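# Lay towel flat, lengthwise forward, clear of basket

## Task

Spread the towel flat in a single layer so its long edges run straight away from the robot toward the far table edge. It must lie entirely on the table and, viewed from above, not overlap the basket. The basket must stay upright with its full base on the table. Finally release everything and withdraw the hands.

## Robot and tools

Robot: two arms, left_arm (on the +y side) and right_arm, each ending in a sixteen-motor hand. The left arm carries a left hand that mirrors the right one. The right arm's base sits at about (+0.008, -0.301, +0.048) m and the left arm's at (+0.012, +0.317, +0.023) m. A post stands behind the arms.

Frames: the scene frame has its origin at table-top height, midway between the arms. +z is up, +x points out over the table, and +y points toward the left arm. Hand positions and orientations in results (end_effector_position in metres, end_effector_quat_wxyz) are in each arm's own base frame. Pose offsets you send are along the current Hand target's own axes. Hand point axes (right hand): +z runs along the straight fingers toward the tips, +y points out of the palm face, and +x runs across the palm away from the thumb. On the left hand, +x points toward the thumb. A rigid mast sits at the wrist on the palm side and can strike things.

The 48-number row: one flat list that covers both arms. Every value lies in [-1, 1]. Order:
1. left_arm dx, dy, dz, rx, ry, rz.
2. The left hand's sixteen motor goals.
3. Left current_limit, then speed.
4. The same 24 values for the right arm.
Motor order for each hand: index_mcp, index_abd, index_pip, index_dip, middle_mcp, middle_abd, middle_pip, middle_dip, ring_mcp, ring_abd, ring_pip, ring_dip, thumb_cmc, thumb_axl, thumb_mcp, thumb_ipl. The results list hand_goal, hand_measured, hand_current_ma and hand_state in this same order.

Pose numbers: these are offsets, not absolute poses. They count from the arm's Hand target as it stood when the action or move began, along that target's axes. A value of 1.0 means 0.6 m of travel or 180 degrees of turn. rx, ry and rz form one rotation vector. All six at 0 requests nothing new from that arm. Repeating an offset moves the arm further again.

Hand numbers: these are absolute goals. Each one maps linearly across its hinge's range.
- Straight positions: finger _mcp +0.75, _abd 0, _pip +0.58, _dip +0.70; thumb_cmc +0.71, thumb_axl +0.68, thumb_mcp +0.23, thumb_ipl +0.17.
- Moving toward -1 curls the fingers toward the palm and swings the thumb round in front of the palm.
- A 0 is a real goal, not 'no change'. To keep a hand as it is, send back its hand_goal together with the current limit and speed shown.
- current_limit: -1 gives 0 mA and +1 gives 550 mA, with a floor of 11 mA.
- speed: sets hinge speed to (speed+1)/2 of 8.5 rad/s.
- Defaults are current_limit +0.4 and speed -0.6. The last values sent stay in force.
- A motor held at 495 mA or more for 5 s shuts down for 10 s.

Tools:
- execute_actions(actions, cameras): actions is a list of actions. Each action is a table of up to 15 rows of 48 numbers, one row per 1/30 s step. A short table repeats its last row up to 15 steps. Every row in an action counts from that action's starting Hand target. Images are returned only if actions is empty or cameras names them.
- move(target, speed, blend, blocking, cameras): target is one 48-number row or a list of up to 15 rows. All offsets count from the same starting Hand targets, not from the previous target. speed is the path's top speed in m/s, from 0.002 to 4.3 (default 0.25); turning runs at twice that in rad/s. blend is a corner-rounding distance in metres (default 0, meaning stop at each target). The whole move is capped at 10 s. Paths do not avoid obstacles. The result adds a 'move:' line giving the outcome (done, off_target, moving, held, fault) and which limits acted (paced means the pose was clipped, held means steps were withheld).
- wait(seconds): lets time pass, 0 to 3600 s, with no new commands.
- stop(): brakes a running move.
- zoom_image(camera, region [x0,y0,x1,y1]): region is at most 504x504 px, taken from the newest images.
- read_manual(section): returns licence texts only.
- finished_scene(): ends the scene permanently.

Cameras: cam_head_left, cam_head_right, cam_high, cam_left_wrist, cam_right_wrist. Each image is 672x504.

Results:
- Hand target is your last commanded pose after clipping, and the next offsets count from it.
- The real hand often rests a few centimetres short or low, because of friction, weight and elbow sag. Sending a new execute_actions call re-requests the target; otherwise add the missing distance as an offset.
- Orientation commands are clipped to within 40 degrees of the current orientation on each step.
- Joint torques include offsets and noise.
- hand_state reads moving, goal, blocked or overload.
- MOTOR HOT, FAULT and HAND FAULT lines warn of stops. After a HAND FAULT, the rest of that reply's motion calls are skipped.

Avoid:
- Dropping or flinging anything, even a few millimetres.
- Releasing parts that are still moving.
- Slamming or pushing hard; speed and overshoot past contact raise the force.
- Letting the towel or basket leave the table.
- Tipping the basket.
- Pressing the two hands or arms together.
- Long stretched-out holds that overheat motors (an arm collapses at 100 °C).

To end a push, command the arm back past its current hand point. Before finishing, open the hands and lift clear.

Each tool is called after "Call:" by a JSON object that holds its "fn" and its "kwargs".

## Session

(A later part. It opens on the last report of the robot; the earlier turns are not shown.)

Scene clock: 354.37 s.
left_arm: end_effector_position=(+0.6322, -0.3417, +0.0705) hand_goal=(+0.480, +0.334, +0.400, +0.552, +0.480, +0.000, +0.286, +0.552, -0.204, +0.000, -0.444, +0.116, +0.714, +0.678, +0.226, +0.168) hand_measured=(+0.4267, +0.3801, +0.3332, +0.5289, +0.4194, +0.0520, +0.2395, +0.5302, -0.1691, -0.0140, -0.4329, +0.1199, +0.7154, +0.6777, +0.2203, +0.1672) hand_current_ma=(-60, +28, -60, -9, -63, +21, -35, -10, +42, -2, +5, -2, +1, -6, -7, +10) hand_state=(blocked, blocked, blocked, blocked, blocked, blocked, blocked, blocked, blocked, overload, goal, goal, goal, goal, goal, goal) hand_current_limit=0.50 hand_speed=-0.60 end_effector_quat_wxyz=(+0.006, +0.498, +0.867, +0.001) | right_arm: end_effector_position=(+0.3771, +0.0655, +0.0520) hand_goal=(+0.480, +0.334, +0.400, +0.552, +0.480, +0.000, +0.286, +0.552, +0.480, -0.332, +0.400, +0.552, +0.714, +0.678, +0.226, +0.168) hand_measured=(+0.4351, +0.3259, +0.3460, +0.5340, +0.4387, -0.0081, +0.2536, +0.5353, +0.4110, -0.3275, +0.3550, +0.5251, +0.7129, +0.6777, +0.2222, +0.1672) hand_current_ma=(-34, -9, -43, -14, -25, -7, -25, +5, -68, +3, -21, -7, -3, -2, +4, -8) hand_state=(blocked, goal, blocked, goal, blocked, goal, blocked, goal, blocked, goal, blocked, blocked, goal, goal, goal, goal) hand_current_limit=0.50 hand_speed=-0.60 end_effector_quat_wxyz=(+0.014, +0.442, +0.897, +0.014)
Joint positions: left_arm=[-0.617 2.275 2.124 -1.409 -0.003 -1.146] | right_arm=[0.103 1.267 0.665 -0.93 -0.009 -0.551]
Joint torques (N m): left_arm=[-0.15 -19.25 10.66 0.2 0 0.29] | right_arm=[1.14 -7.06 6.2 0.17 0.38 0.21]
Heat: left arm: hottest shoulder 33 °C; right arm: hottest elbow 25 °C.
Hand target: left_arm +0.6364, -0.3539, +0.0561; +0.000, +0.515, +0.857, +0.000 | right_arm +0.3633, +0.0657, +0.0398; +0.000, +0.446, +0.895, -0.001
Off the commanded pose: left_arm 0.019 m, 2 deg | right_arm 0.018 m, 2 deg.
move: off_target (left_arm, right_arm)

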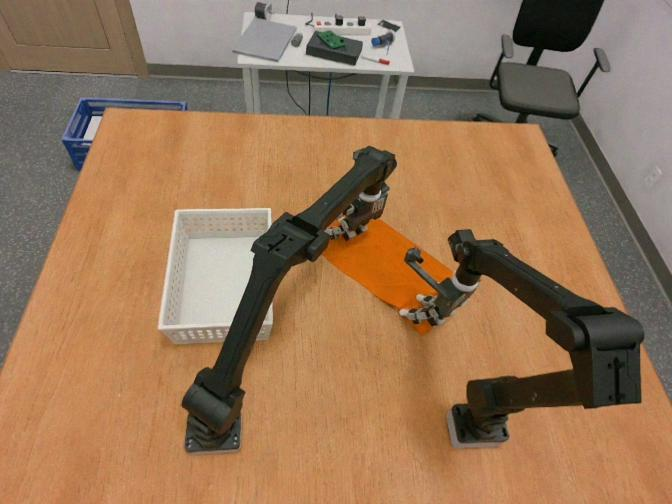

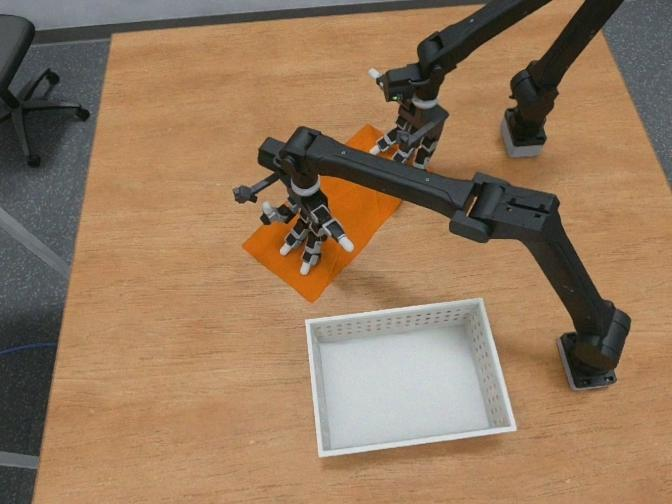

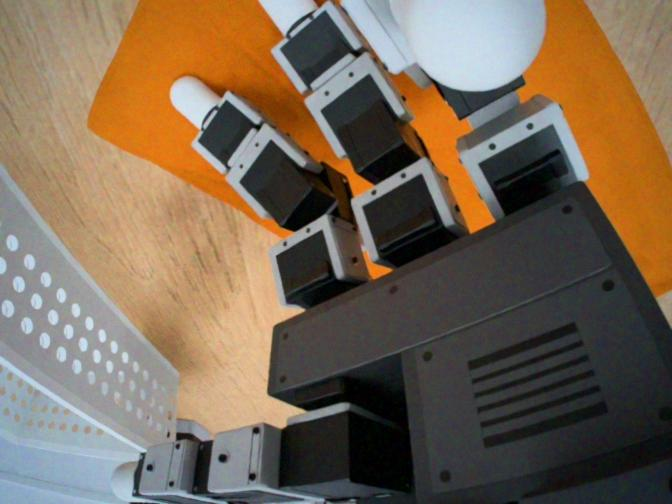

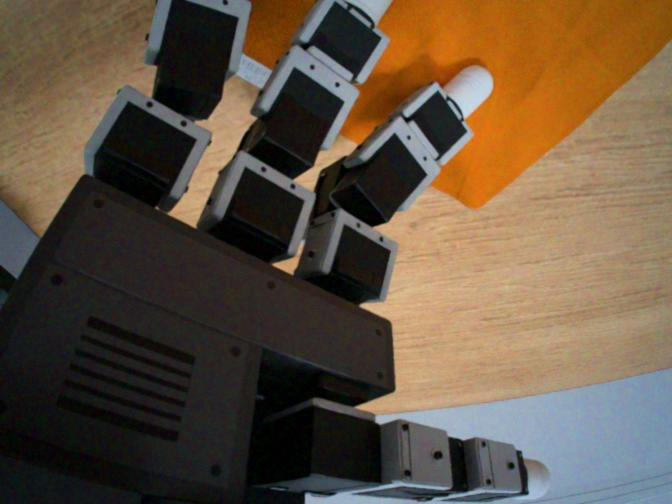

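Call:
{"fn": "move", "kwargs": {"target": [[-0.0695,-0.0187,0,0,0,0.0833,0.479,0.333,0.40,0.551,0.479,0,0.285,0.551,-0.205,0,-0.445,0.116,0.714,0.678,0.226,0.168,0.5,-0.6,0.0897,-0.0155,0,0,0,0.0833,0.479,0.333,0.40,0.551,0.479,0,0.285,0.551,0.479,-0.333,0.40,0.551,0.714,0.678,0.226,0.168,0.5,-0.6],[-0.1562,-0.0768,0,0,0,0.1944,0.479,0.333,0.40,0.551,0.479,0,0.285,0.551,-0.205,0,-0.445,0.116,0.714,0.678,0.226,0.168,0.5,-0.6,0.1985,0.0077,0,0,0,0.1944,0.479,0.333,0.40,0.551,0.479,0,0.285,0.551,0.479,-0.333,0.40,0.551,0.714,0.678,0.226,0.168,0.5,-0.6]], "speed": 0.04, "blend": 0.01, "cameras": ["cam_head_left", "cam_high", "cam_left_wrist", "cam_right_wrist"]}}

Call:
{"fn": "zoom_image", "kwargs": {"camera": "cam_high", "region": [230, 100, 460, 330]}}

Call:
{"fn": "zoom_image", "kwargs": {"camera": "cam_head_left", "region": [270, 150, 500, 350]}}

Scene clock: 378.10 s.
left_arm: end_effector_position=(+0.6429, -0.4429, +0.0724) hand_goal=(+0.480, +0.334, +0.400, +0.552, +0.480, +0.000, +0.286, +0.552, -0.204, +0.000, -0.444, +0.116, +0.714, +0.678, +0.226, +0.168) hand_measured=(+0.4267, +0.3787, +0.3332, +0.5276, +0.4158, +0.0520, +0.2382, +0.5302, -0.1691, -0.0140, -0.4341, +0.1199, +0.7154, +0.6777, +0.2203, +0.1672) hand_current_ma=(-68, +20, -64, -12, -67, +23, -40, -26, +39, +10, +13, -18, -4, -6, +4, -4) hand_state=(blocked, blocked, blocked, blocked, blocked, blocked, blocked, blocked, blocked, overload, goal, goal, goal, goal, goal, goal) hand_current_limit=0.50 hand_speed=-0.60 end_effector_quat_wxyz=(+0.009, +0.735, +0.678, +0.005) | right_arm: end_effector_position=(+0.2989, +0.1577, +0.0481) hand_goal=(+0.480, +0.334, +0.400, +0.552, +0.480, +0.000, +0.286, +0.552, +0.480, -0.332, +0.400, +0.552, +0.714, +0.678, +0.226, +0.168) hand_measured=(+0.4351, +0.3333, +0.3588, +0.5340, +0.4423, +0.0051, +0.2536, +0.5340, +0.4061, -0.3187, +0.3524, +0.5238, +0.7205, +0.6767, +0.2212, +0.1672) hand_current_ma=(-28, -11, -39, -16, -19, -13, -16, +4, -69, +2, -23, -7, -10, -2, +3, -10) hand_state=(blocked, goal, blocked, goal, blocked, goal, blocked, goal, blocked, goal, blocked, blocked, goal, goal, goal, goal) hand_current_limit=0.50 hand_speed=-0.60 end_effector_quat_wxyz=(+0.007, +0.695, +0.719, +0.012)
Joint positions: left_arm=[-0.691 2.35 2.261 -1.464 -0.008 -0.611] | right_arm=[0.704 1.222 0.62 -0.943 0.012 0.67]
Joint torques (N m): left_arm=[-0.32 -21.19 10.76 0.16 0.23 0.26] | right_arm=[1.44 -3.49 8.72 0.55 -0.32 0.13]
Heat: left arm: hottest shoulder 35 °C; right arm: hottest elbow 25 °C.
Hand target: left_arm +0.6396, -0.4585, +0.0562; +0.000, +0.749, +0.662, +0.000 | right_arm +0.2953, +0.1637, +0.0398; +0.000, +0.695, +0.719, -0.001
Off the commanded pose: left_arm 0.023 m, 3 deg | right_arm 0.011 m, 2 deg.
move: off_target (left_arm, right_arm)

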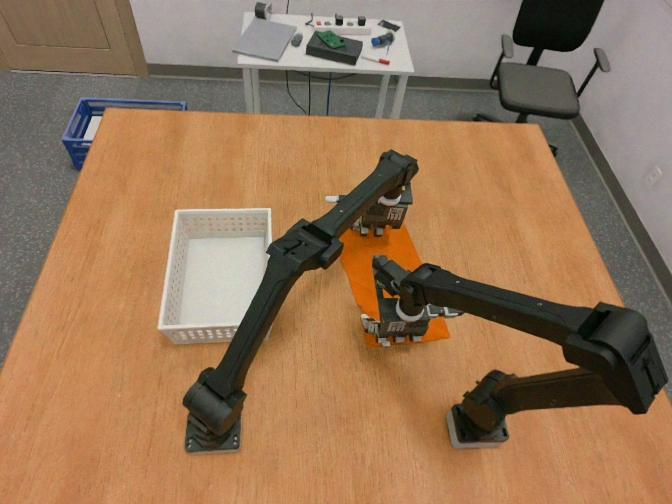

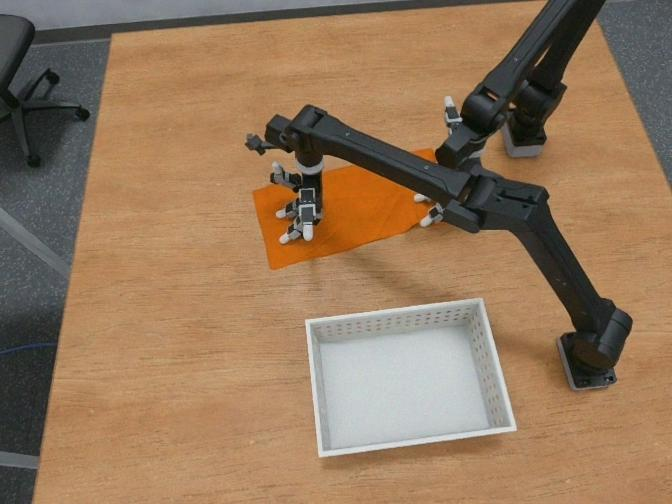

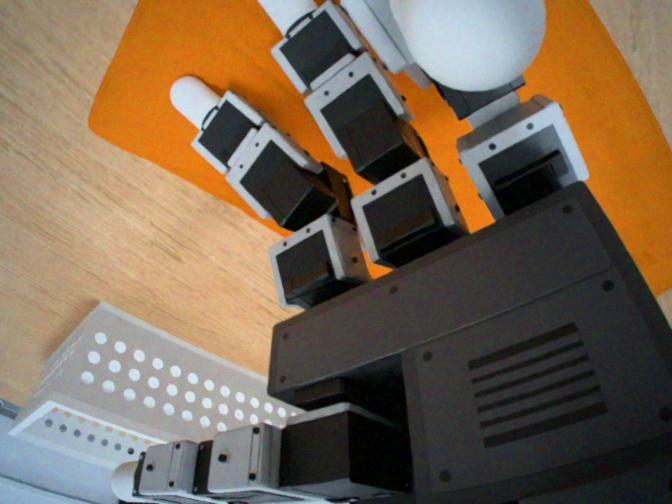

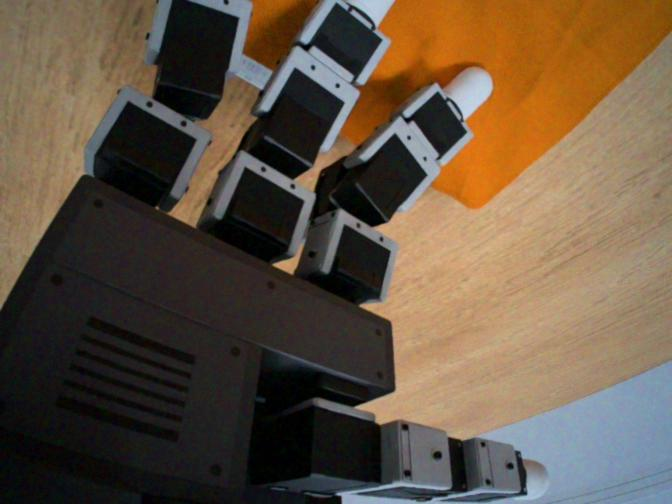

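Scaled by 2.191 from the camera's image (finer frame: 960x720).

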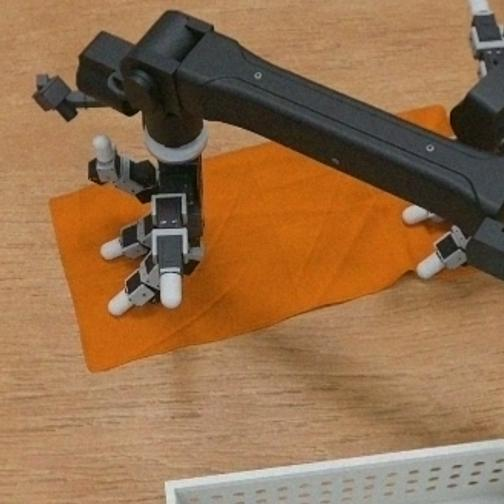

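Scaled by 2.191 from the camera's image (finer frame: 960x720).

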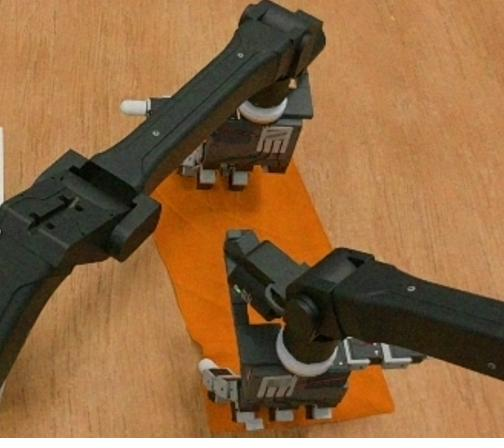

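Call:
{"fn": "move", "kwargs": {"target": [-0.0371,0.005,0,0,0,0.039,0.479,0.333,0.40,0.551,0.479,0,0.285,0.551,-0.205,0,-0.445,0.116,0.714,0.678,0.226,0.168,0.5,-0.6,0.0371,-0.008,0,0,0,0.039,0.479,0.333,0.40,0.551,0.479,0,0.285,0.551,0.479,-0.333,0.40,0.551,0.714,0.678,0.226,0.168,0.5,-0.6], "speed": 0.04, "cameras": ["cam_head_left", "cam_head_right", "cam_high"]}}

Call:
{"fn": "zoom_image", "kwargs": {"camera": "cam_high", "region": [230, 100, 460, 330]}}

Call:
{"fn": "zoom_image", "kwargs": {"camera": "cam_head_left", "region": [270, 150, 500, 350]}}

Call:
{"fn": "zoom_image", "kwargs": {"camera": "cam_head_right", "region": [270, 150, 500, 350]}}

Scene clock: 425.40 s.
left_arm: end_effector_position=(+0.6423, -0.4666, +0.0729) hand_goal=(+0.480, +0.334, +0.400, +0.552, +0.480, +0.000, +0.286, +0.552, -0.204, +0.000, -0.444, +0.116, +0.714, +0.678, +0.226, +0.168) hand_measured=(+0.4291, +0.3787, +0.3345, +0.5289, +0.4170, +0.0520, +0.2382, +0.5302, -0.1691, -0.0140, -0.4329, +0.1199, +0.7154, +0.6767, +0.2203, +0.1681) hand_current_ma=(-49, +26, -67, -13, -68, +8, -40, -17, +28, +13, +4, +1, -3, -6, -2, -6) hand_state=(blocked, blocked, blocked, blocked, blocked, blocked, blocked, blocked, blocked, overload, goal, goal, goal, goal, goal, goal) hand_current_limit=0.50 hand_speed=-0.60 end_effector_quat_wxyz=(+0.007, +0.775, +0.632, +0.005) | right_arm: end_effector_position=(+0.2930, +0.1785, +0.0481) hand_goal=(+0.480, +0.334, +0.400, +0.552, +0.480, +0.000, +0.286, +0.552, +0.480, -0.332, +0.400, +0.552, +0.714, +0.678, +0.226, +0.168) hand_measured=(+0.4327, +0.3318, +0.3588, +0.5353, +0.4399, +0.0051, +0.2536, +0.5353, +0.4049, -0.3202, +0.3511, +0.5225, +0.7205, +0.6777, +0.2212, +0.1681) hand_current_ma=(-31, -7, -31, -16, -21, -15, -18, +0, -76, -1, -23, -12, -5, -3, +5, -14) hand_state=(blocked, goal, blocked, goal, blocked, goal, blocked, goal, blocked, goal, blocked, blocked, goal, goal, goal, goal) hand_current_limit=0.50 hand_speed=-0.60 end_effector_quat_wxyz=(+0.006, +0.737, +0.675, +0.010)
Joint positions: left_arm=[-0.706 2.379 2.317 -1.492 -0.008 -0.503] | right_arm=[0.791 1.28 0.669 -0.94 0.014 0.878]
Joint torques (N m): left_arm=[-0.67 -21.07 10.91 0.32 0.24 0.2] | right_arm=[1.32 -4.42 8.73 0.64 -0.38 0.15]
Heat: left arm: hottest shoulder 38 °C; right arm: hottest elbow 26 °C.
Hand target: left_arm +0.6397, -0.4808, +0.0561; +0.000, +0.788, +0.615, +0.000 | right_arm +0.2898, +0.1857, +0.0397; +0.000, +0.738, +0.675, -0.001
Off the commanded pose: left_arm 0.022 m, 3 deg | right_arm 0.012 m, 1 deg.
move: off_target (left_arm, right_arm)

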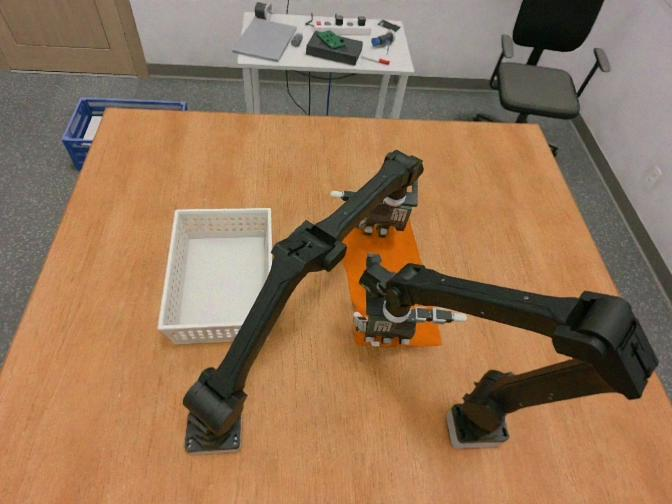

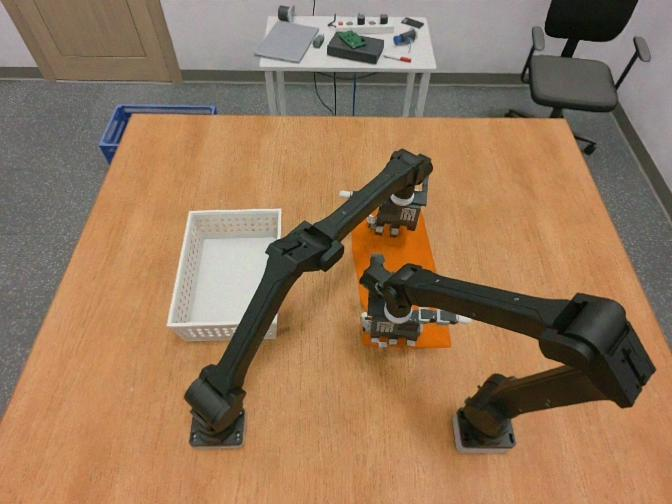

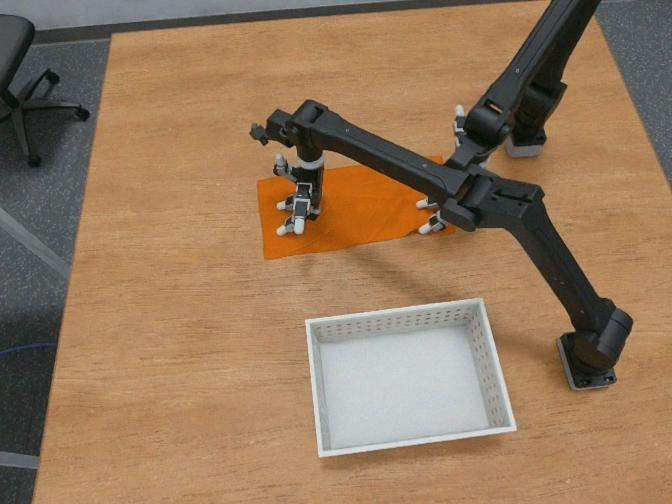

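Scaled by 2.191 from the camera's image (finer frame: 960x720).

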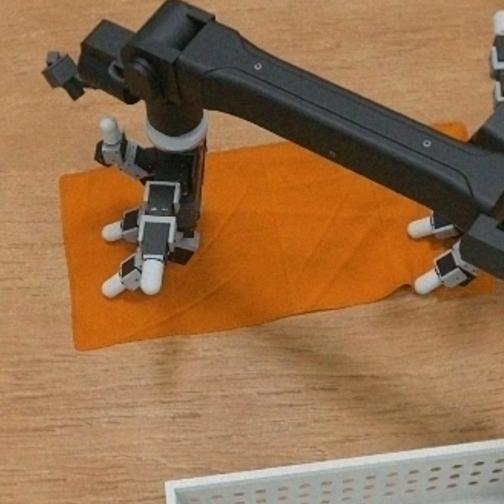

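Scaled by 2.191 from the camera's image (finer frame: 960x720).

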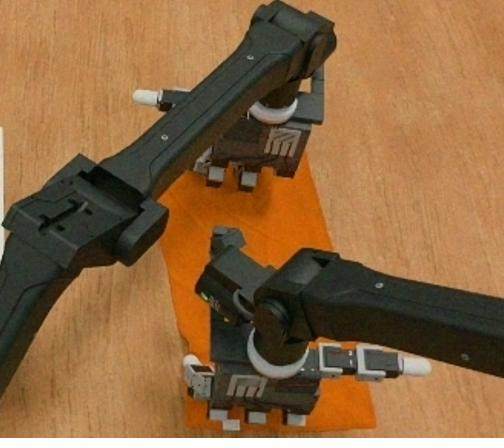

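Scaled by 2.191 from the camera's image (finer frame: 960x720).

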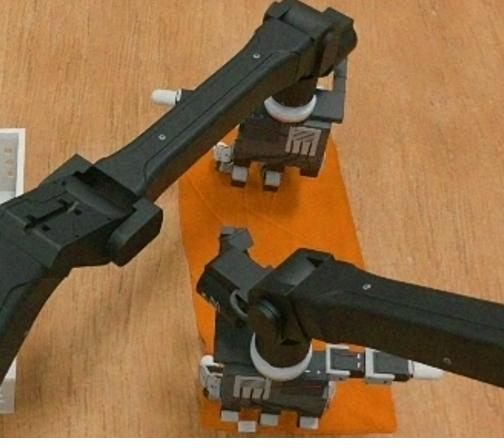

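Call:
{"fn": "zoom_image", "kwargs": {"camera": "cam_head_left", "region": [0, 90, 200, 340]}}

Call:
{"fn": "zoom_image", "kwargs": {"camera": "cam_head_left", "region": [500, 100, 672, 330]}}

Scaled by 2.016 from the camera's image (finer frame: 960x720).

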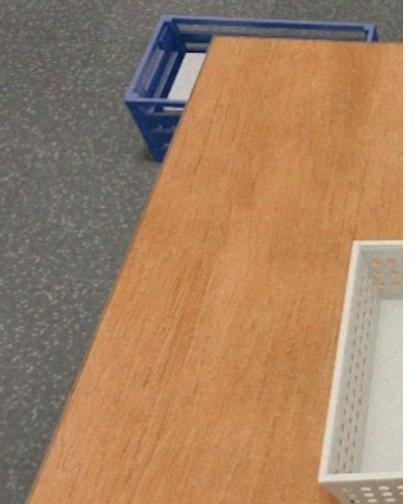

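Scaled by 2.191 from the camera's image (finer frame: 960x720).

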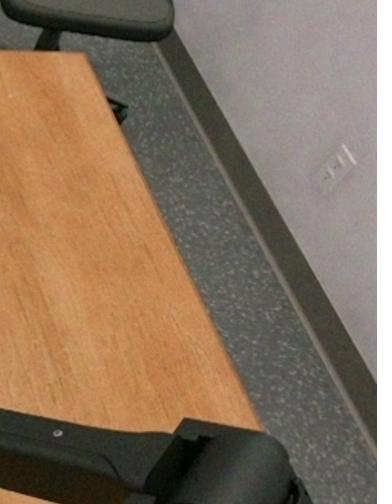

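Call:
{"fn": "move", "kwargs": {"target": [[0,0,-0.15,0,0,0,0.479,0.333,0.40,0.551,0.479,0,0.285,0.551,-0.205,0,-0.445,0.116,0.714,0.678,0.226,0.168,0.5,-0.6,0,0,-0.15,0,0,0,0.479,0.333,0.40,0.551,0.479,0,0.285,0.551,0.479,-0.333,0.40,0.551,0.714,0.678,0.226,0.168,0.5,-0.6],[0.4,0,-0.25,0,0,0,0.479,0.333,0.40,0.551,0.479,0,0.285,0.551,-0.205,0,-0.445,0.116,0.714,0.678,0.226,0.168,0.5,-0.6,-0.35,0,-0.2,0,0,0,0.479,0.333,0.40,0.551,0.479,0,0.285,0.551,0.479,-0.333,0.40,0.551,0.714,0.678,0.226,0.168,0.5,-0.6]], "speed": [0.06, 0.2], "cameras": ["cam_head_left", "cam_head_right", "cam_high"]}}

Call:
{"fn": "zoom_image", "kwargs": {"camera": "cam_high", "region": [230, 100, 480, 330]}}

Call:
{"fn": "zoom_image", "kwargs": {"camera": "cam_head_left", "region": [300, 180, 500, 380]}}

Scene clock: 458.97 s.
left_arm: end_effector_position=(+0.7019, -0.2420, +0.1828) hand_goal=(+0.480, +0.334, +0.400, +0.552, +0.480, +0.000, +0.286, +0.552, -0.204, +0.000, -0.444, +0.116, +0.714, +0.678, +0.226, +0.168) hand_measured=(+0.4797, +0.3362, +0.3960, +0.5467, +0.4809, -0.0023, +0.2844, +0.5493, -0.1691, +0.0007, -0.4329, +0.1199, +0.7142, +0.6777, +0.2193, +0.1672) hand_current_ma=(-8, -1, +2, +9, -4, -15, +10, +4, +44, -2, -5, -15, -10, -7, +1, -3) hand_state=(goal, goal, goal, goal, goal, goal, goal, goal, blocked, overload, goal, goal, goal, goal, goal, goal) hand_current_limit=0.50 hand_speed=-0.60 end_effector_quat_wxyz=(-0.012, +0.781, +0.625, -0.006) | right_arm: end_effector_position=(+0.2728, -0.0228, +0.1581) hand_goal=(+0.480, +0.334, +0.400, +0.552, +0.480, +0.000, +0.286, +0.552, +0.480, -0.332, +0.400, +0.552, +0.714, +0.678, +0.226, +0.168) hand_measured=(+0.4821, +0.3274, +0.4012, +0.5454, +0.4833, -0.0052, +0.2908, +0.5531, +0.4809, -0.3246, +0.4037, +0.5518, +0.7129, +0.6777, +0.2212, +0.1681) hand_current_ma=(+6, -9, -8, -19, +5, -11, -5, +10, -5, -3, +7, +2, -6, +3, -1, -12) hand_state=(goal, goal, goal, goal, goal, goal, goal, goal, goal, goal, goal, goal, goal, goal, goal, goal) hand_current_limit=0.50 hand_speed=-0.60 end_effector_quat_wxyz=(+0.002, +0.740, +0.672, -0.001)
Joint positions: left_arm=[-0.38 2.153 2.213 -1.658 -0.002 -0.159] | right_arm=[0.048 0.815 0.691 -1.447 0.004 0.144]
Joint torques (N m): left_arm=[0.56 -23.65 9.28 0.16 0.06 0.15] | right_arm=[-0.73 -2.96 9.7 0.18 -0.05 -0.16]
Heat: left arm: hottest elbow 38 °C; right arm: hottest elbow 26 °C.
Hand target: left_arm +0.6982, -0.2479, +0.2060; +0.000, +0.788, +0.615, +0.000 | right_arm +0.2714, -0.0233, +0.1599; +0.000, +0.737, +0.675, -0.001
Off the commanded pose: left_arm 0.024 m, 2 deg | right_arm 0.002 m, 1 deg.
move: off_target (left_arm)

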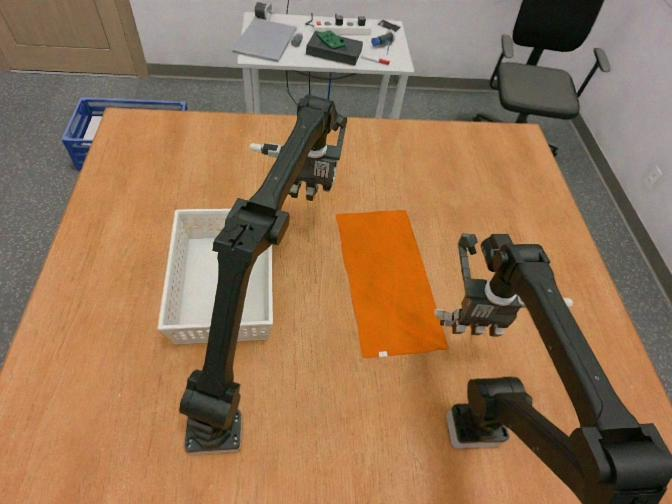

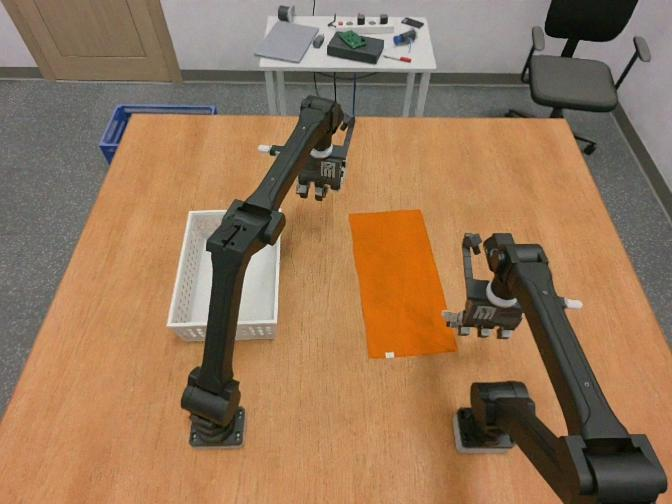

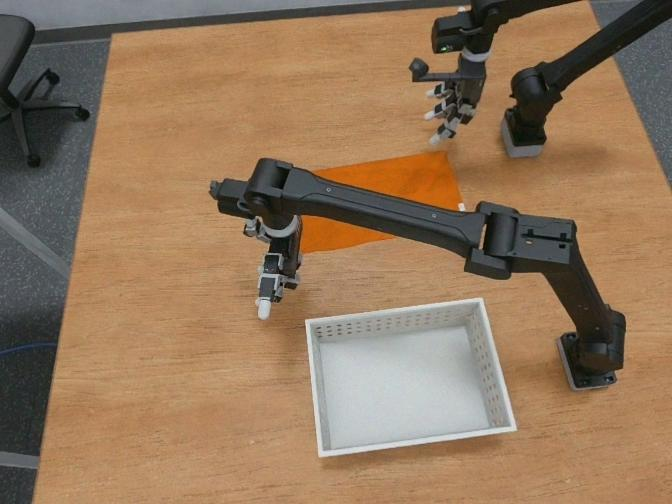

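Scaled by 2.016 from the camera's image (finer frame: 960x720).

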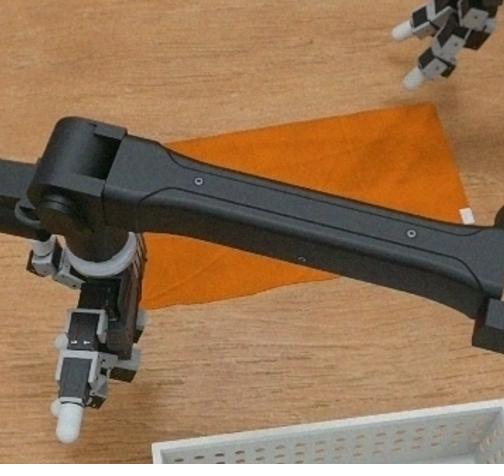

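Scaled by 2.520 from the camera's image (finer frame: 960x720).

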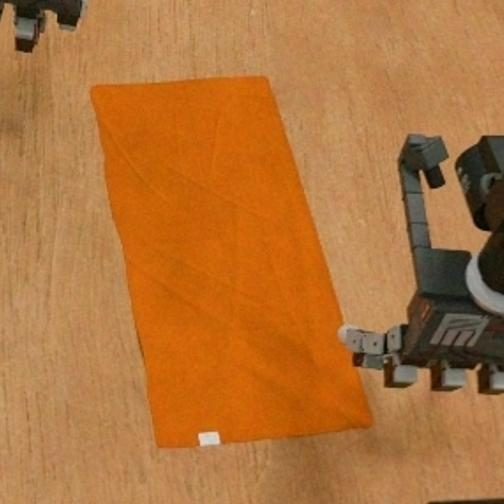

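Call:
{"fn": "move", "kwargs": {"target": [[-0.4,0,0.18,0,0,0,0.479,0.333,0.40,0.551,0.479,0,0.285,0.551,-0.205,0,-0.445,0.116,0.714,0.678,0.226,0.168,0.5,-0.6,0.35,0,0.13,0,0,0,0.479,0.333,0.40,0.551,0.479,0,0.285,0.551,0.479,-0.333,0.40,0.551,0.714,0.678,0.226,0.168,0.5,-0.6],[-0.4,0,0.25,0,0,0,0.479,0.333,0.40,0.551,0.479,0,0.285,0.551,-0.205,0,-0.445,0.116,0.714,0.678,0.226,0.168,0.5,-0.6,0.35,0,0.2,0,0,0,0.479,0.333,0.40,0.551,0.479,0,0.285,0.551,0.479,-0.333,0.40,0.551,0.714,0.678,0.226,0.168,0.5,-0.6]], "speed": [0.15, 0.03], "cameras": ["cam_head_left", "cam_high"]}}

Call:
{"fn": "zoom_image", "kwargs": {"camera": "cam_high", "region": [230, 100, 480, 330]}}

Call:
{"fn": "zoom_image", "kwargs": {"camera": "cam_head_left", "region": [300, 180, 500, 380]}}

Scene clock: 495.77 s.
left_arm: end_effector_position=(+0.6395, -0.4834, +0.0739) hand_goal=(+0.480, +0.334, +0.400, +0.552, +0.480, +0.000, +0.286, +0.552, -0.204, +0.000, -0.444, +0.116, +0.714, +0.678, +0.226, +0.168) hand_measured=(+0.4291, +0.3552, +0.3499, +0.5276, +0.4387, +0.0197, +0.2382, +0.5289, -0.1691, -0.0125, -0.4329, +0.1199, +0.7154, +0.6777, +0.2203, +0.1672) hand_current_ma=(-56, +5, -42, -16, -33, -10, -41, -6, +28, -3, +4, +0, -7, +1, +2, -3) hand_state=(blocked, blocked, blocked, blocked, blocked, goal, blocked, blocked, blocked, overload, goal, goal, goal, goal, goal, goal) hand_current_limit=0.50 hand_speed=-0.60 end_effector_quat_wxyz=(+0.006, +0.793, +0.609, +0.002) | right_arm: end_effector_position=(+0.2956, +0.1880, +0.0547) hand_goal=(+0.480, +0.334, +0.400, +0.552, +0.480, +0.000, +0.286, +0.552, +0.480, -0.332, +0.400, +0.552, +0.714, +0.678, +0.226, +0.168) hand_measured=(+0.4652, +0.3464, +0.3845, +0.5442, +0.4713, +0.0051, +0.2767, +0.5442, +0.4520, -0.3246, +0.3819, +0.5404, +0.7129, +0.6767, +0.2212, +0.1672) hand_current_ma=(+0, -4, -15, -15, +1, -6, -11, +10, -20, +1, +1, +1, -6, -2, +4, -10) hand_state=(goal, goal, goal, goal, goal, goal, goal, goal, blocked, goal, goal, goal, goal, goal, goal, goal) hand_current_limit=0.50 hand_speed=-0.60 end_effector_quat_wxyz=(+0.000, +0.736, +0.676, +0.014)
Joint positions: left_arm=[-0.719 2.407 2.372 -1.522 -0.002 -0.458] | right_arm=[0.799 1.284 0.696 -0.955 0.001 0.884]
Joint torques (N m): left_arm=[0.62 -22.48 7.35 0.98 0.02 -0.18] | right_arm=[0.79 -5.13 6.68 1.24 0.13 0.1]
Heat: left arm: hottest shoulder 42 °C; right arm: hottest elbow 27 °C.
Hand target: left_arm +0.6398, -0.4808, +0.0563; +0.000, +0.788, +0.615, +0.000 | right_arm +0.2899, +0.1858, +0.0398; +0.000, +0.738, +0.675, +0.000
Off the commanded pose: left_arm 0.018 m, 1 deg | right_arm 0.016 m, 2 deg.
move: off_target (left_arm, right_arm)

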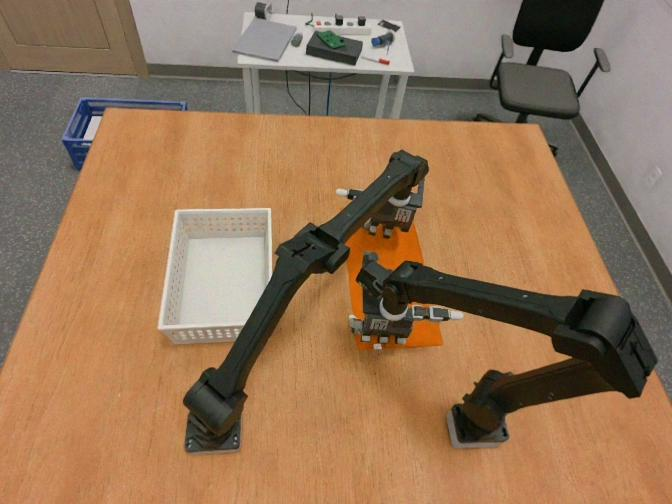

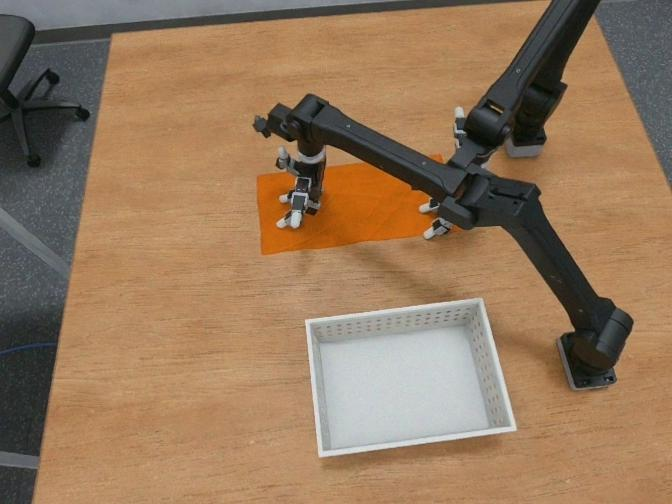

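Scaled by 2.016 from the camera's image (finer frame: 960x720).

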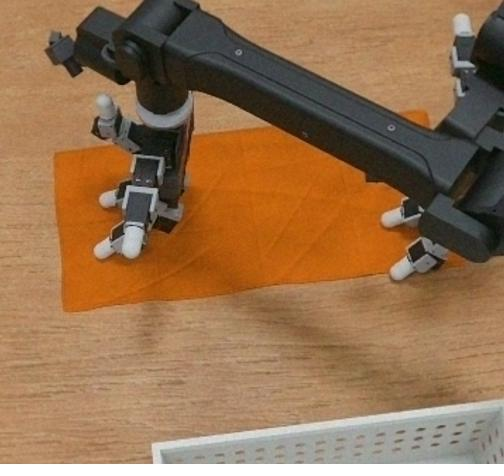

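Scaled by 2.520 from the camera's image (finer frame: 960x720).

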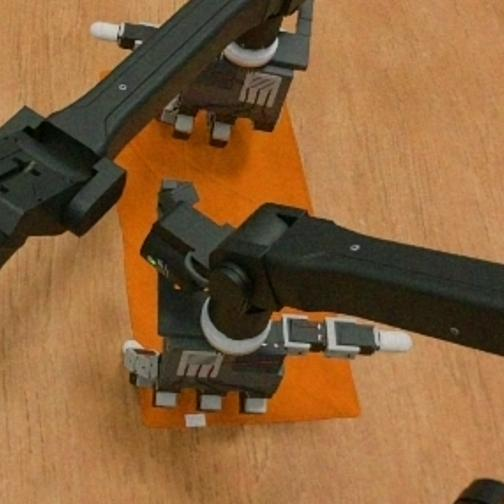

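Call:
{"fn": "move", "kwargs": {"target": [-0.0345,0.0102,0,0,0,0.039,0.479,0.333,0.40,0.551,0.479,0,0.285,0.551,-0.205,0,-0.445,0.116,0.714,0.678,0.226,0.168,0.5,-0.6,0.0363,-0.0129,0.01,0,0,0.039,0.479,0.333,0.40,0.551,0.479,0,0.285,0.551,0.479,-0.333,0.40,0.551,0.714,0.678,0.226,0.168,0.5,-0.6], "speed": 0.04, "cameras": ["cam_head_left", "cam_high"]}}

Call:
{"fn": "zoom_image", "kwargs": {"camera": "cam_high", "region": [230, 100, 480, 330]}}

Call:
{"fn": "zoom_image", "kwargs": {"camera": "cam_head_left", "region": [300, 180, 500, 380]}}

Scene clock: 517.63 s.
left_arm: end_effector_position=(+0.6414, -0.4911, +0.0755) hand_goal=(+0.480, +0.334, +0.400, +0.552, +0.480, +0.000, +0.286, +0.552, -0.204, +0.000, -0.444, +0.116, +0.714, +0.678, +0.226, +0.168) hand_measured=(+0.4315, +0.3670, +0.3511, +0.5289, +0.4351, +0.0329, +0.2395, +0.5302, -0.1691, -0.0140, -0.4329, +0.1199, +0.7142, +0.6767, +0.2193, +0.1681) hand_current_ma=(-42, +6, -43, -25, -35, +8, -38, -20, +28, +5, +10, -3, -7, -2, +1, -7) hand_state=(blocked, blocked, blocked, blocked, blocked, blocked, blocked, blocked, blocked, overload, goal, goal, goal, goal, goal, goal) hand_current_limit=0.50 hand_speed=-0.60 end_effector_quat_wxyz=(+0.008, +0.814, +0.581, +0.004) | right_arm: end_effector_position=(+0.2879, +0.2011, +0.0458) hand_goal=(+0.480, +0.334, +0.400, +0.552, +0.480, +0.000, +0.286, +0.552, +0.480, -0.332, +0.400, +0.552, +0.714, +0.678, +0.226, +0.168) hand_measured=(+0.4182, +0.3479, +0.3537, +0.5289, +0.4291, +0.0065, +0.2434, +0.5289, +0.4013, -0.3275, +0.3473, +0.5212, +0.7205, +0.6767, +0.2222, +0.1672) hand_current_ma=(-51, -7, -34, -17, -30, -10, -32, -4, -78, +5, -30, -10, -5, -6, +3, -11) hand_state=(blocked, goal, blocked, blocked, blocked, goal, blocked, blocked, blocked, goal, blocked, blocked, goal, goal, goal, goal) hand_current_limit=0.50 hand_speed=-0.60 end_effector_quat_wxyz=(+0.006, +0.776, +0.631, +0.012)
Joint positions: left_arm=[-0.719 2.415 2.389 -1.528 -0.003 -0.387] | right_arm=[0.865 1.347 0.722 -0.924 0.017 1.072]
Joint torques (N m): left_arm=[-0.26 -20.54 10.81 0.29 0.08 0.28] | right_arm=[1.38 -4.78 8.43 0.94 -0.5 0.17]
Heat: left arm: hottest shoulder 39 °C; right arm: hottest elbow 27 °C.
Hand target: left_arm +0.6407, -0.5024, +0.0564; +0.000, +0.825, +0.566, +0.000 | right_arm +0.2840, +0.2082, +0.0339; +0.000, +0.777, +0.629, +0.000
Off the commanded pose: left_arm 0.022 m, 2 deg | right_arm 0.014 m, 2 deg.
move: off_target (left_arm, right_arm)

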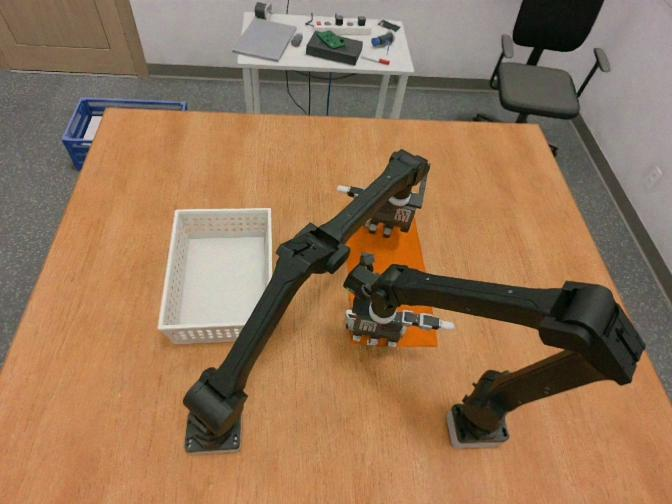

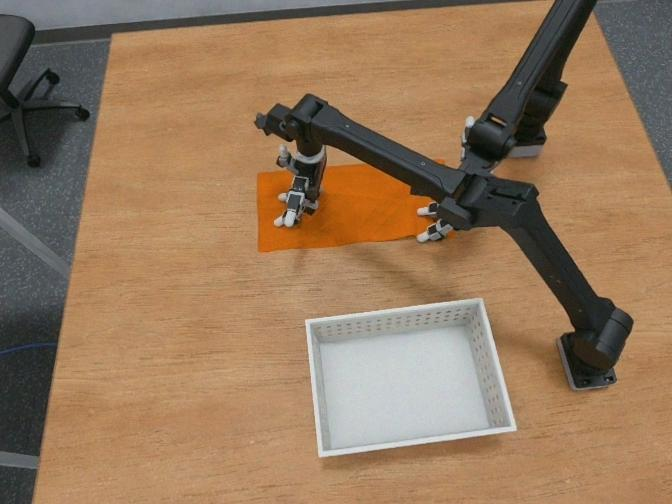

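Scaled by 2.016 from the camera's image (finer frame: 960x720).

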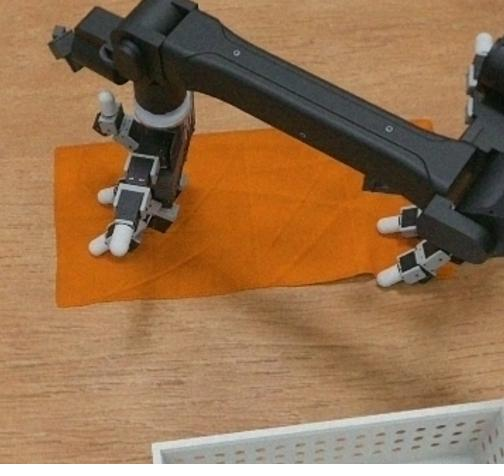

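Scaled by 2.520 from the camera's image (finer frame: 960x720).

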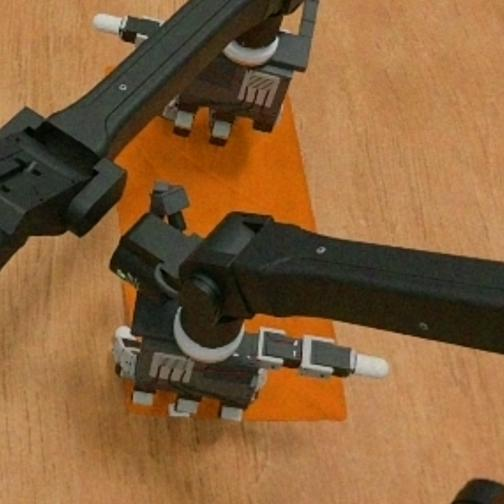

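Call:
{"fn": "move", "kwargs": {"target": [[-0.013,0.0035,0,0,0,0.014,0.479,0.333,0.40,0.551,0.479,0,0.285,0.551,-0.205,0,-0.445,0.116,0.714,0.678,0.226,0.168,0.5,-0.6,0.0127,-0.0045,0,0,0,0.014,0.479,0.333,0.40,0.551,0.479,0,0.285,0.551,0.479,-0.333,0.40,0.551,0.714,0.678,0.226,0.168,0.5,-0.6],[-0.013,0.0035,-0.15,0,0,0.014,0.479,0.333,0.40,0.551,0.479,0,0.285,0.551,-0.205,0,-0.445,0.116,0.714,0.678,0.226,0.168,0.5,-0.6,0.0127,-0.0045,-0.15,0,0,0.014,0.479,0.333,0.40,0.551,0.479,0,0.285,0.551,0.479,-0.333,0.40,0.551,0.714,0.678,0.226,0.168,0.5,-0.6],[0.4,0.0035,-0.25,0,0,0.014,0.479,0.333,0.40,0.551,0.479,0,0.285,0.551,-0.205,0,-0.445,0.116,0.714,0.678,0.226,0.168,0.5,-0.6,-0.38,-0.0045,-0.2,0,0,0.014,0.479,0.333,0.40,0.551,0.479,0,0.285,0.551,0.479,-0.333,0.40,0.551,0.714,0.678,0.226,0.168,0.5,-0.6]], "speed": [0.04, 0.05, 0.2], "cameras": ["cam_head_left", "cam_head_right", "cam_high"]}}

Call:
{"fn": "zoom_image", "kwargs": {"camera": "cam_high", "region": [230, 100, 480, 330]}}

Call:
{"fn": "zoom_image", "kwargs": {"camera": "cam_head_left", "region": [300, 180, 500, 380]}}

Scene clock: 544.80 s.
left_arm: end_effector_position=(+0.6417, -0.4989, +0.0782) hand_goal=(+0.480, +0.334, +0.400, +0.552, +0.480, +0.000, +0.286, +0.552, -0.204, +0.000, -0.444, +0.116, +0.714, +0.678, +0.226, +0.168) hand_measured=(+0.4375, +0.3611, +0.3524, +0.5289, +0.4363, +0.0314, +0.2434, +0.5302, -0.1691, -0.0140, -0.4329, +0.1199, +0.7142, +0.6777, +0.2193, +0.1672) hand_current_ma=(-47, +12, -39, -11, -49, +6, -34, -18, +33, -2, +1, -11, -6, +0, +13, -3) hand_state=(blocked, blocked, blocked, blocked, blocked, blocked, blocked, blocked, blocked, overload, goal, goal, goal, goal, goal, goal) hand_current_limit=0.50 hand_speed=-0.60 end_effector_quat_wxyz=(-0.001, +0.829, +0.559, +0.002) | right_arm: end_effector_position=(+0.2874, +0.2070, +0.0480) hand_goal=(+0.480, +0.334, +0.400, +0.552, +0.480, +0.000, +0.286, +0.552, +0.480, -0.332, +0.400, +0.552, +0.714, +0.678, +0.226, +0.168) hand_measured=(+0.4267, +0.3362, +0.3550, +0.5276, +0.4351, -0.0037, +0.2446, +0.5289, +0.4001, -0.3363, +0.3486, +0.5212, +0.7192, +0.6767, +0.2222, +0.1672) hand_current_ma=(-38, -3, -38, -16, -31, -7, -31, +1, -82, +4, -28, -11, -7, -3, +8, -13) hand_state=(blocked, goal, blocked, blocked, blocked, goal, blocked, blocked, blocked, goal, blocked, blocked, goal, goal, goal, goal) hand_current_limit=0.50 hand_speed=-0.60 end_effector_quat_wxyz=(+0.009, +0.791, +0.612, +0.007)
Joint positions: left_arm=[-0.722 2.45 2.466 -1.588 -0.003 -0.338] | right_arm=[0.883 1.373 0.754 -0.943 0.021 1.137]
Joint torques (N m): left_arm=[0.26 -22.71 11.3 0.25 0.09 0.04] | right_arm=[0.21 -8.88 7.73 0.46 0.07 0]
Heat: left arm: hottest shoulder 41 °C; right arm: hottest elbow 27 °C.
Hand target: left_arm +0.6400, -0.5104, +0.0766; +0.000, +0.837, +0.548, +0.000 (not the last commanded pose) | right_arm +0.2869, +0.2075, +0.0476; +0.007, +0.791, +0.612, +0.007 (not the last commanded pose)
Off the commanded pose: left_arm 0.269 m, 2 deg | right_arm 0.251 m, 1 deg.
move: held (right_arm; a check stopped the path), off_target (left_arm; braked when a check withheld steps of right_arm); path passed 1 of 3 targets; limits=held
pose unreachable (right arm): on one or more control steps of this call, first in action 0 (counted from 0), this arm could not follow its commanded pose, so it was not sent that pose on those steps. It may still have moved: this result reports where it is.
cause: moving toward the commanded pose would bring a part of the arm too close to another arm (a part of this arm just beyond joint 4 (wrist pitch) and a part of the left arm just beyond its joint 3 (elbow), along the way the arms are being sent, or toward where that arm still pushes).

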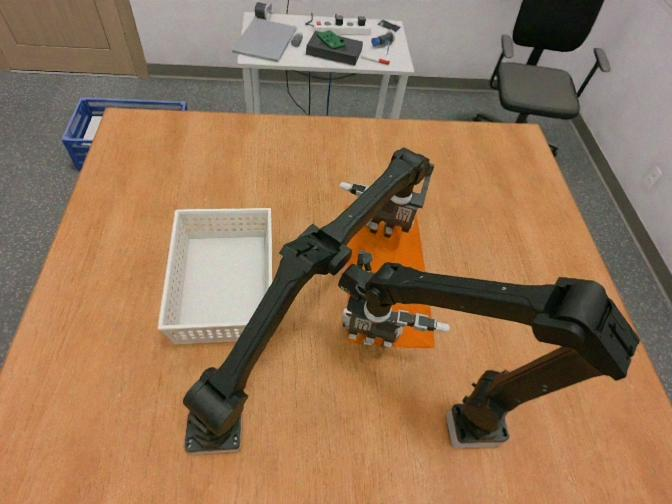

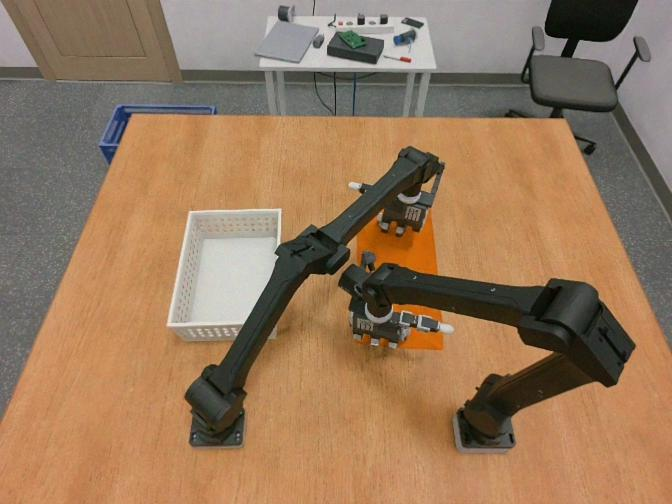

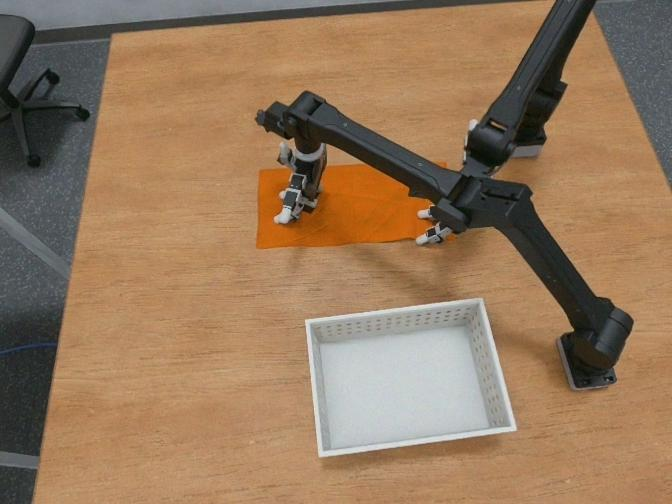

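Scaled by 2.016 from the camera's image (finer frame: 960x720).

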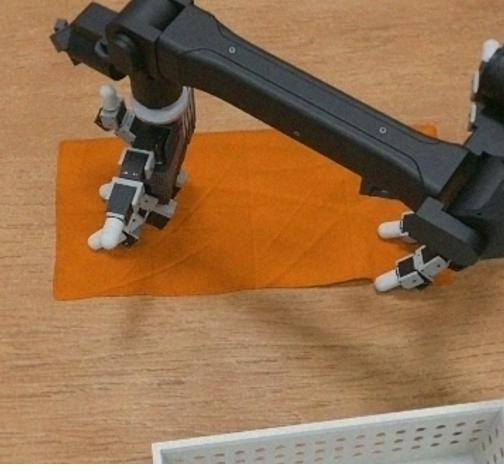

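Scaled by 2.520 from the camera's image (finer frame: 960x720).

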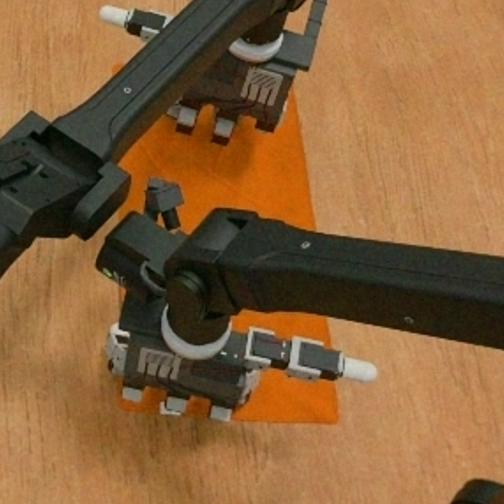

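Call:
{"fn": "move", "kwargs": {"target": [[0,0,-0.12,0,0,0,0.479,0.333,0.40,0.551,0.479,0,0.285,0.551,-0.205,0,-0.445,0.116,0.714,0.678,0.226,0.168,0.5,-0.6,0,0,0,0,0,0,0.479,0.333,0.40,0.551,0.479,0,0.285,0.551,0.479,-0.333,0.40,0.551,0.714,0.678,0.226,0.168,0.5,-0.6],[0.4,0,-0.22,0,0,0,0.479,0.333,0.40,0.551,0.479,0,0.285,0.551,-0.205,0,-0.445,0.116,0.714,0.678,0.226,0.168,0.5,-0.6,0,0,0,0,0,0,0.479,0.333,0.40,0.551,0.479,0,0.285,0.551,0.479,-0.333,0.40,0.551,0.714,0.678,0.226,0.168,0.5,-0.6]], "speed": [0.05, 0.2], "cameras": ["cam_head_left"]}}

Scene clock: 559.37 s.
left_arm: end_effector_position=(+0.7398, -0.2848, +0.1817) hand_goal=(+0.480, +0.334, +0.400, +0.552, +0.480, +0.000, +0.286, +0.552, -0.204, +0.000, -0.444, +0.116, +0.714, +0.678, +0.226, +0.168) hand_measured=(+0.4797, +0.3362, +0.3960, +0.5467, +0.4809, -0.0023, +0.2831, +0.5493, -0.1691, -0.0037, -0.4329, +0.1199, +0.7180, +0.6767, +0.2203, +0.1672) hand_current_ma=(-6, +4, -7, -14, +1, -16, +14, +4, +30, +0, +4, -11, -3, +3, -10, +10) hand_state=(goal, goal, goal, goal, goal, goal, goal, goal, blocked, overload, goal, goal, goal, goal, goal, goal) hand_current_limit=0.50 hand_speed=-0.60 end_effector_quat_wxyz=(+0.013, +0.831, +0.557, +0.010) | right_arm: end_effector_position=(+0.2874, +0.2070, +0.0480) hand_goal=(+0.480, +0.334, +0.400, +0.552, +0.480, +0.000, +0.286, +0.552, +0.480, -0.332, +0.400, +0.552, +0.714, +0.678, +0.226, +0.168) hand_measured=(+0.4279, +0.3377, +0.3550, +0.5276, +0.4363, -0.0037, +0.2459, +0.5302, +0.4001, -0.3363, +0.3486, +0.5212, +0.7192, +0.6777, +0.2212, +0.1672) hand_current_ma=(-39, -2, -38, -25, -29, -1, -29, -4, -76, -1, -32, -15, -1, +2, +8, -13) hand_state=(blocked, goal, blocked, blocked, blocked, goal, blocked, blocked, blocked, goal, blocked, blocked, goal, goal, goal, goal) hand_current_limit=0.50 hand_speed=-0.60 end_effector_quat_wxyz=(+0.009, +0.791, +0.612, +0.007)
Joint positions: left_arm=[-0.397 2.286 2.428 -1.68 -0.002 -0.007] | right_arm=[0.883 1.373 0.754 -0.943 0.021 1.137]
Joint torques (N m): left_arm=[-0.15 -25.93 9.32 0.18 0.03 0.16] | right_arm=[-0.03 -9.05 7.76 0.49 0.07 0]
Heat: left arm: hottest shoulder 42 °C; right arm: hottest elbow 27 °C.
Hand target: left_arm +0.7361, -0.2905, +0.2084; +0.000, +0.837, +0.548, +0.000 | right_arm +0.2869, +0.2075, +0.0476; +0.007, +0.791, +0.612, +0.007
Off the commanded pose: left_arm 0.028 m, 2 deg | right_arm 0.001 m, 0 deg.
joint sent to its limit (left arm) — joint 4 (wrist pitch), lower limit. The joint targets are off in orientation, not in position.
move: off_target (left_arm)

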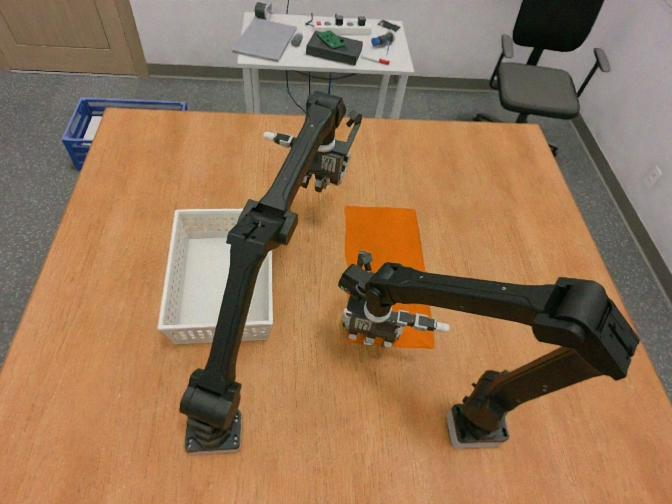

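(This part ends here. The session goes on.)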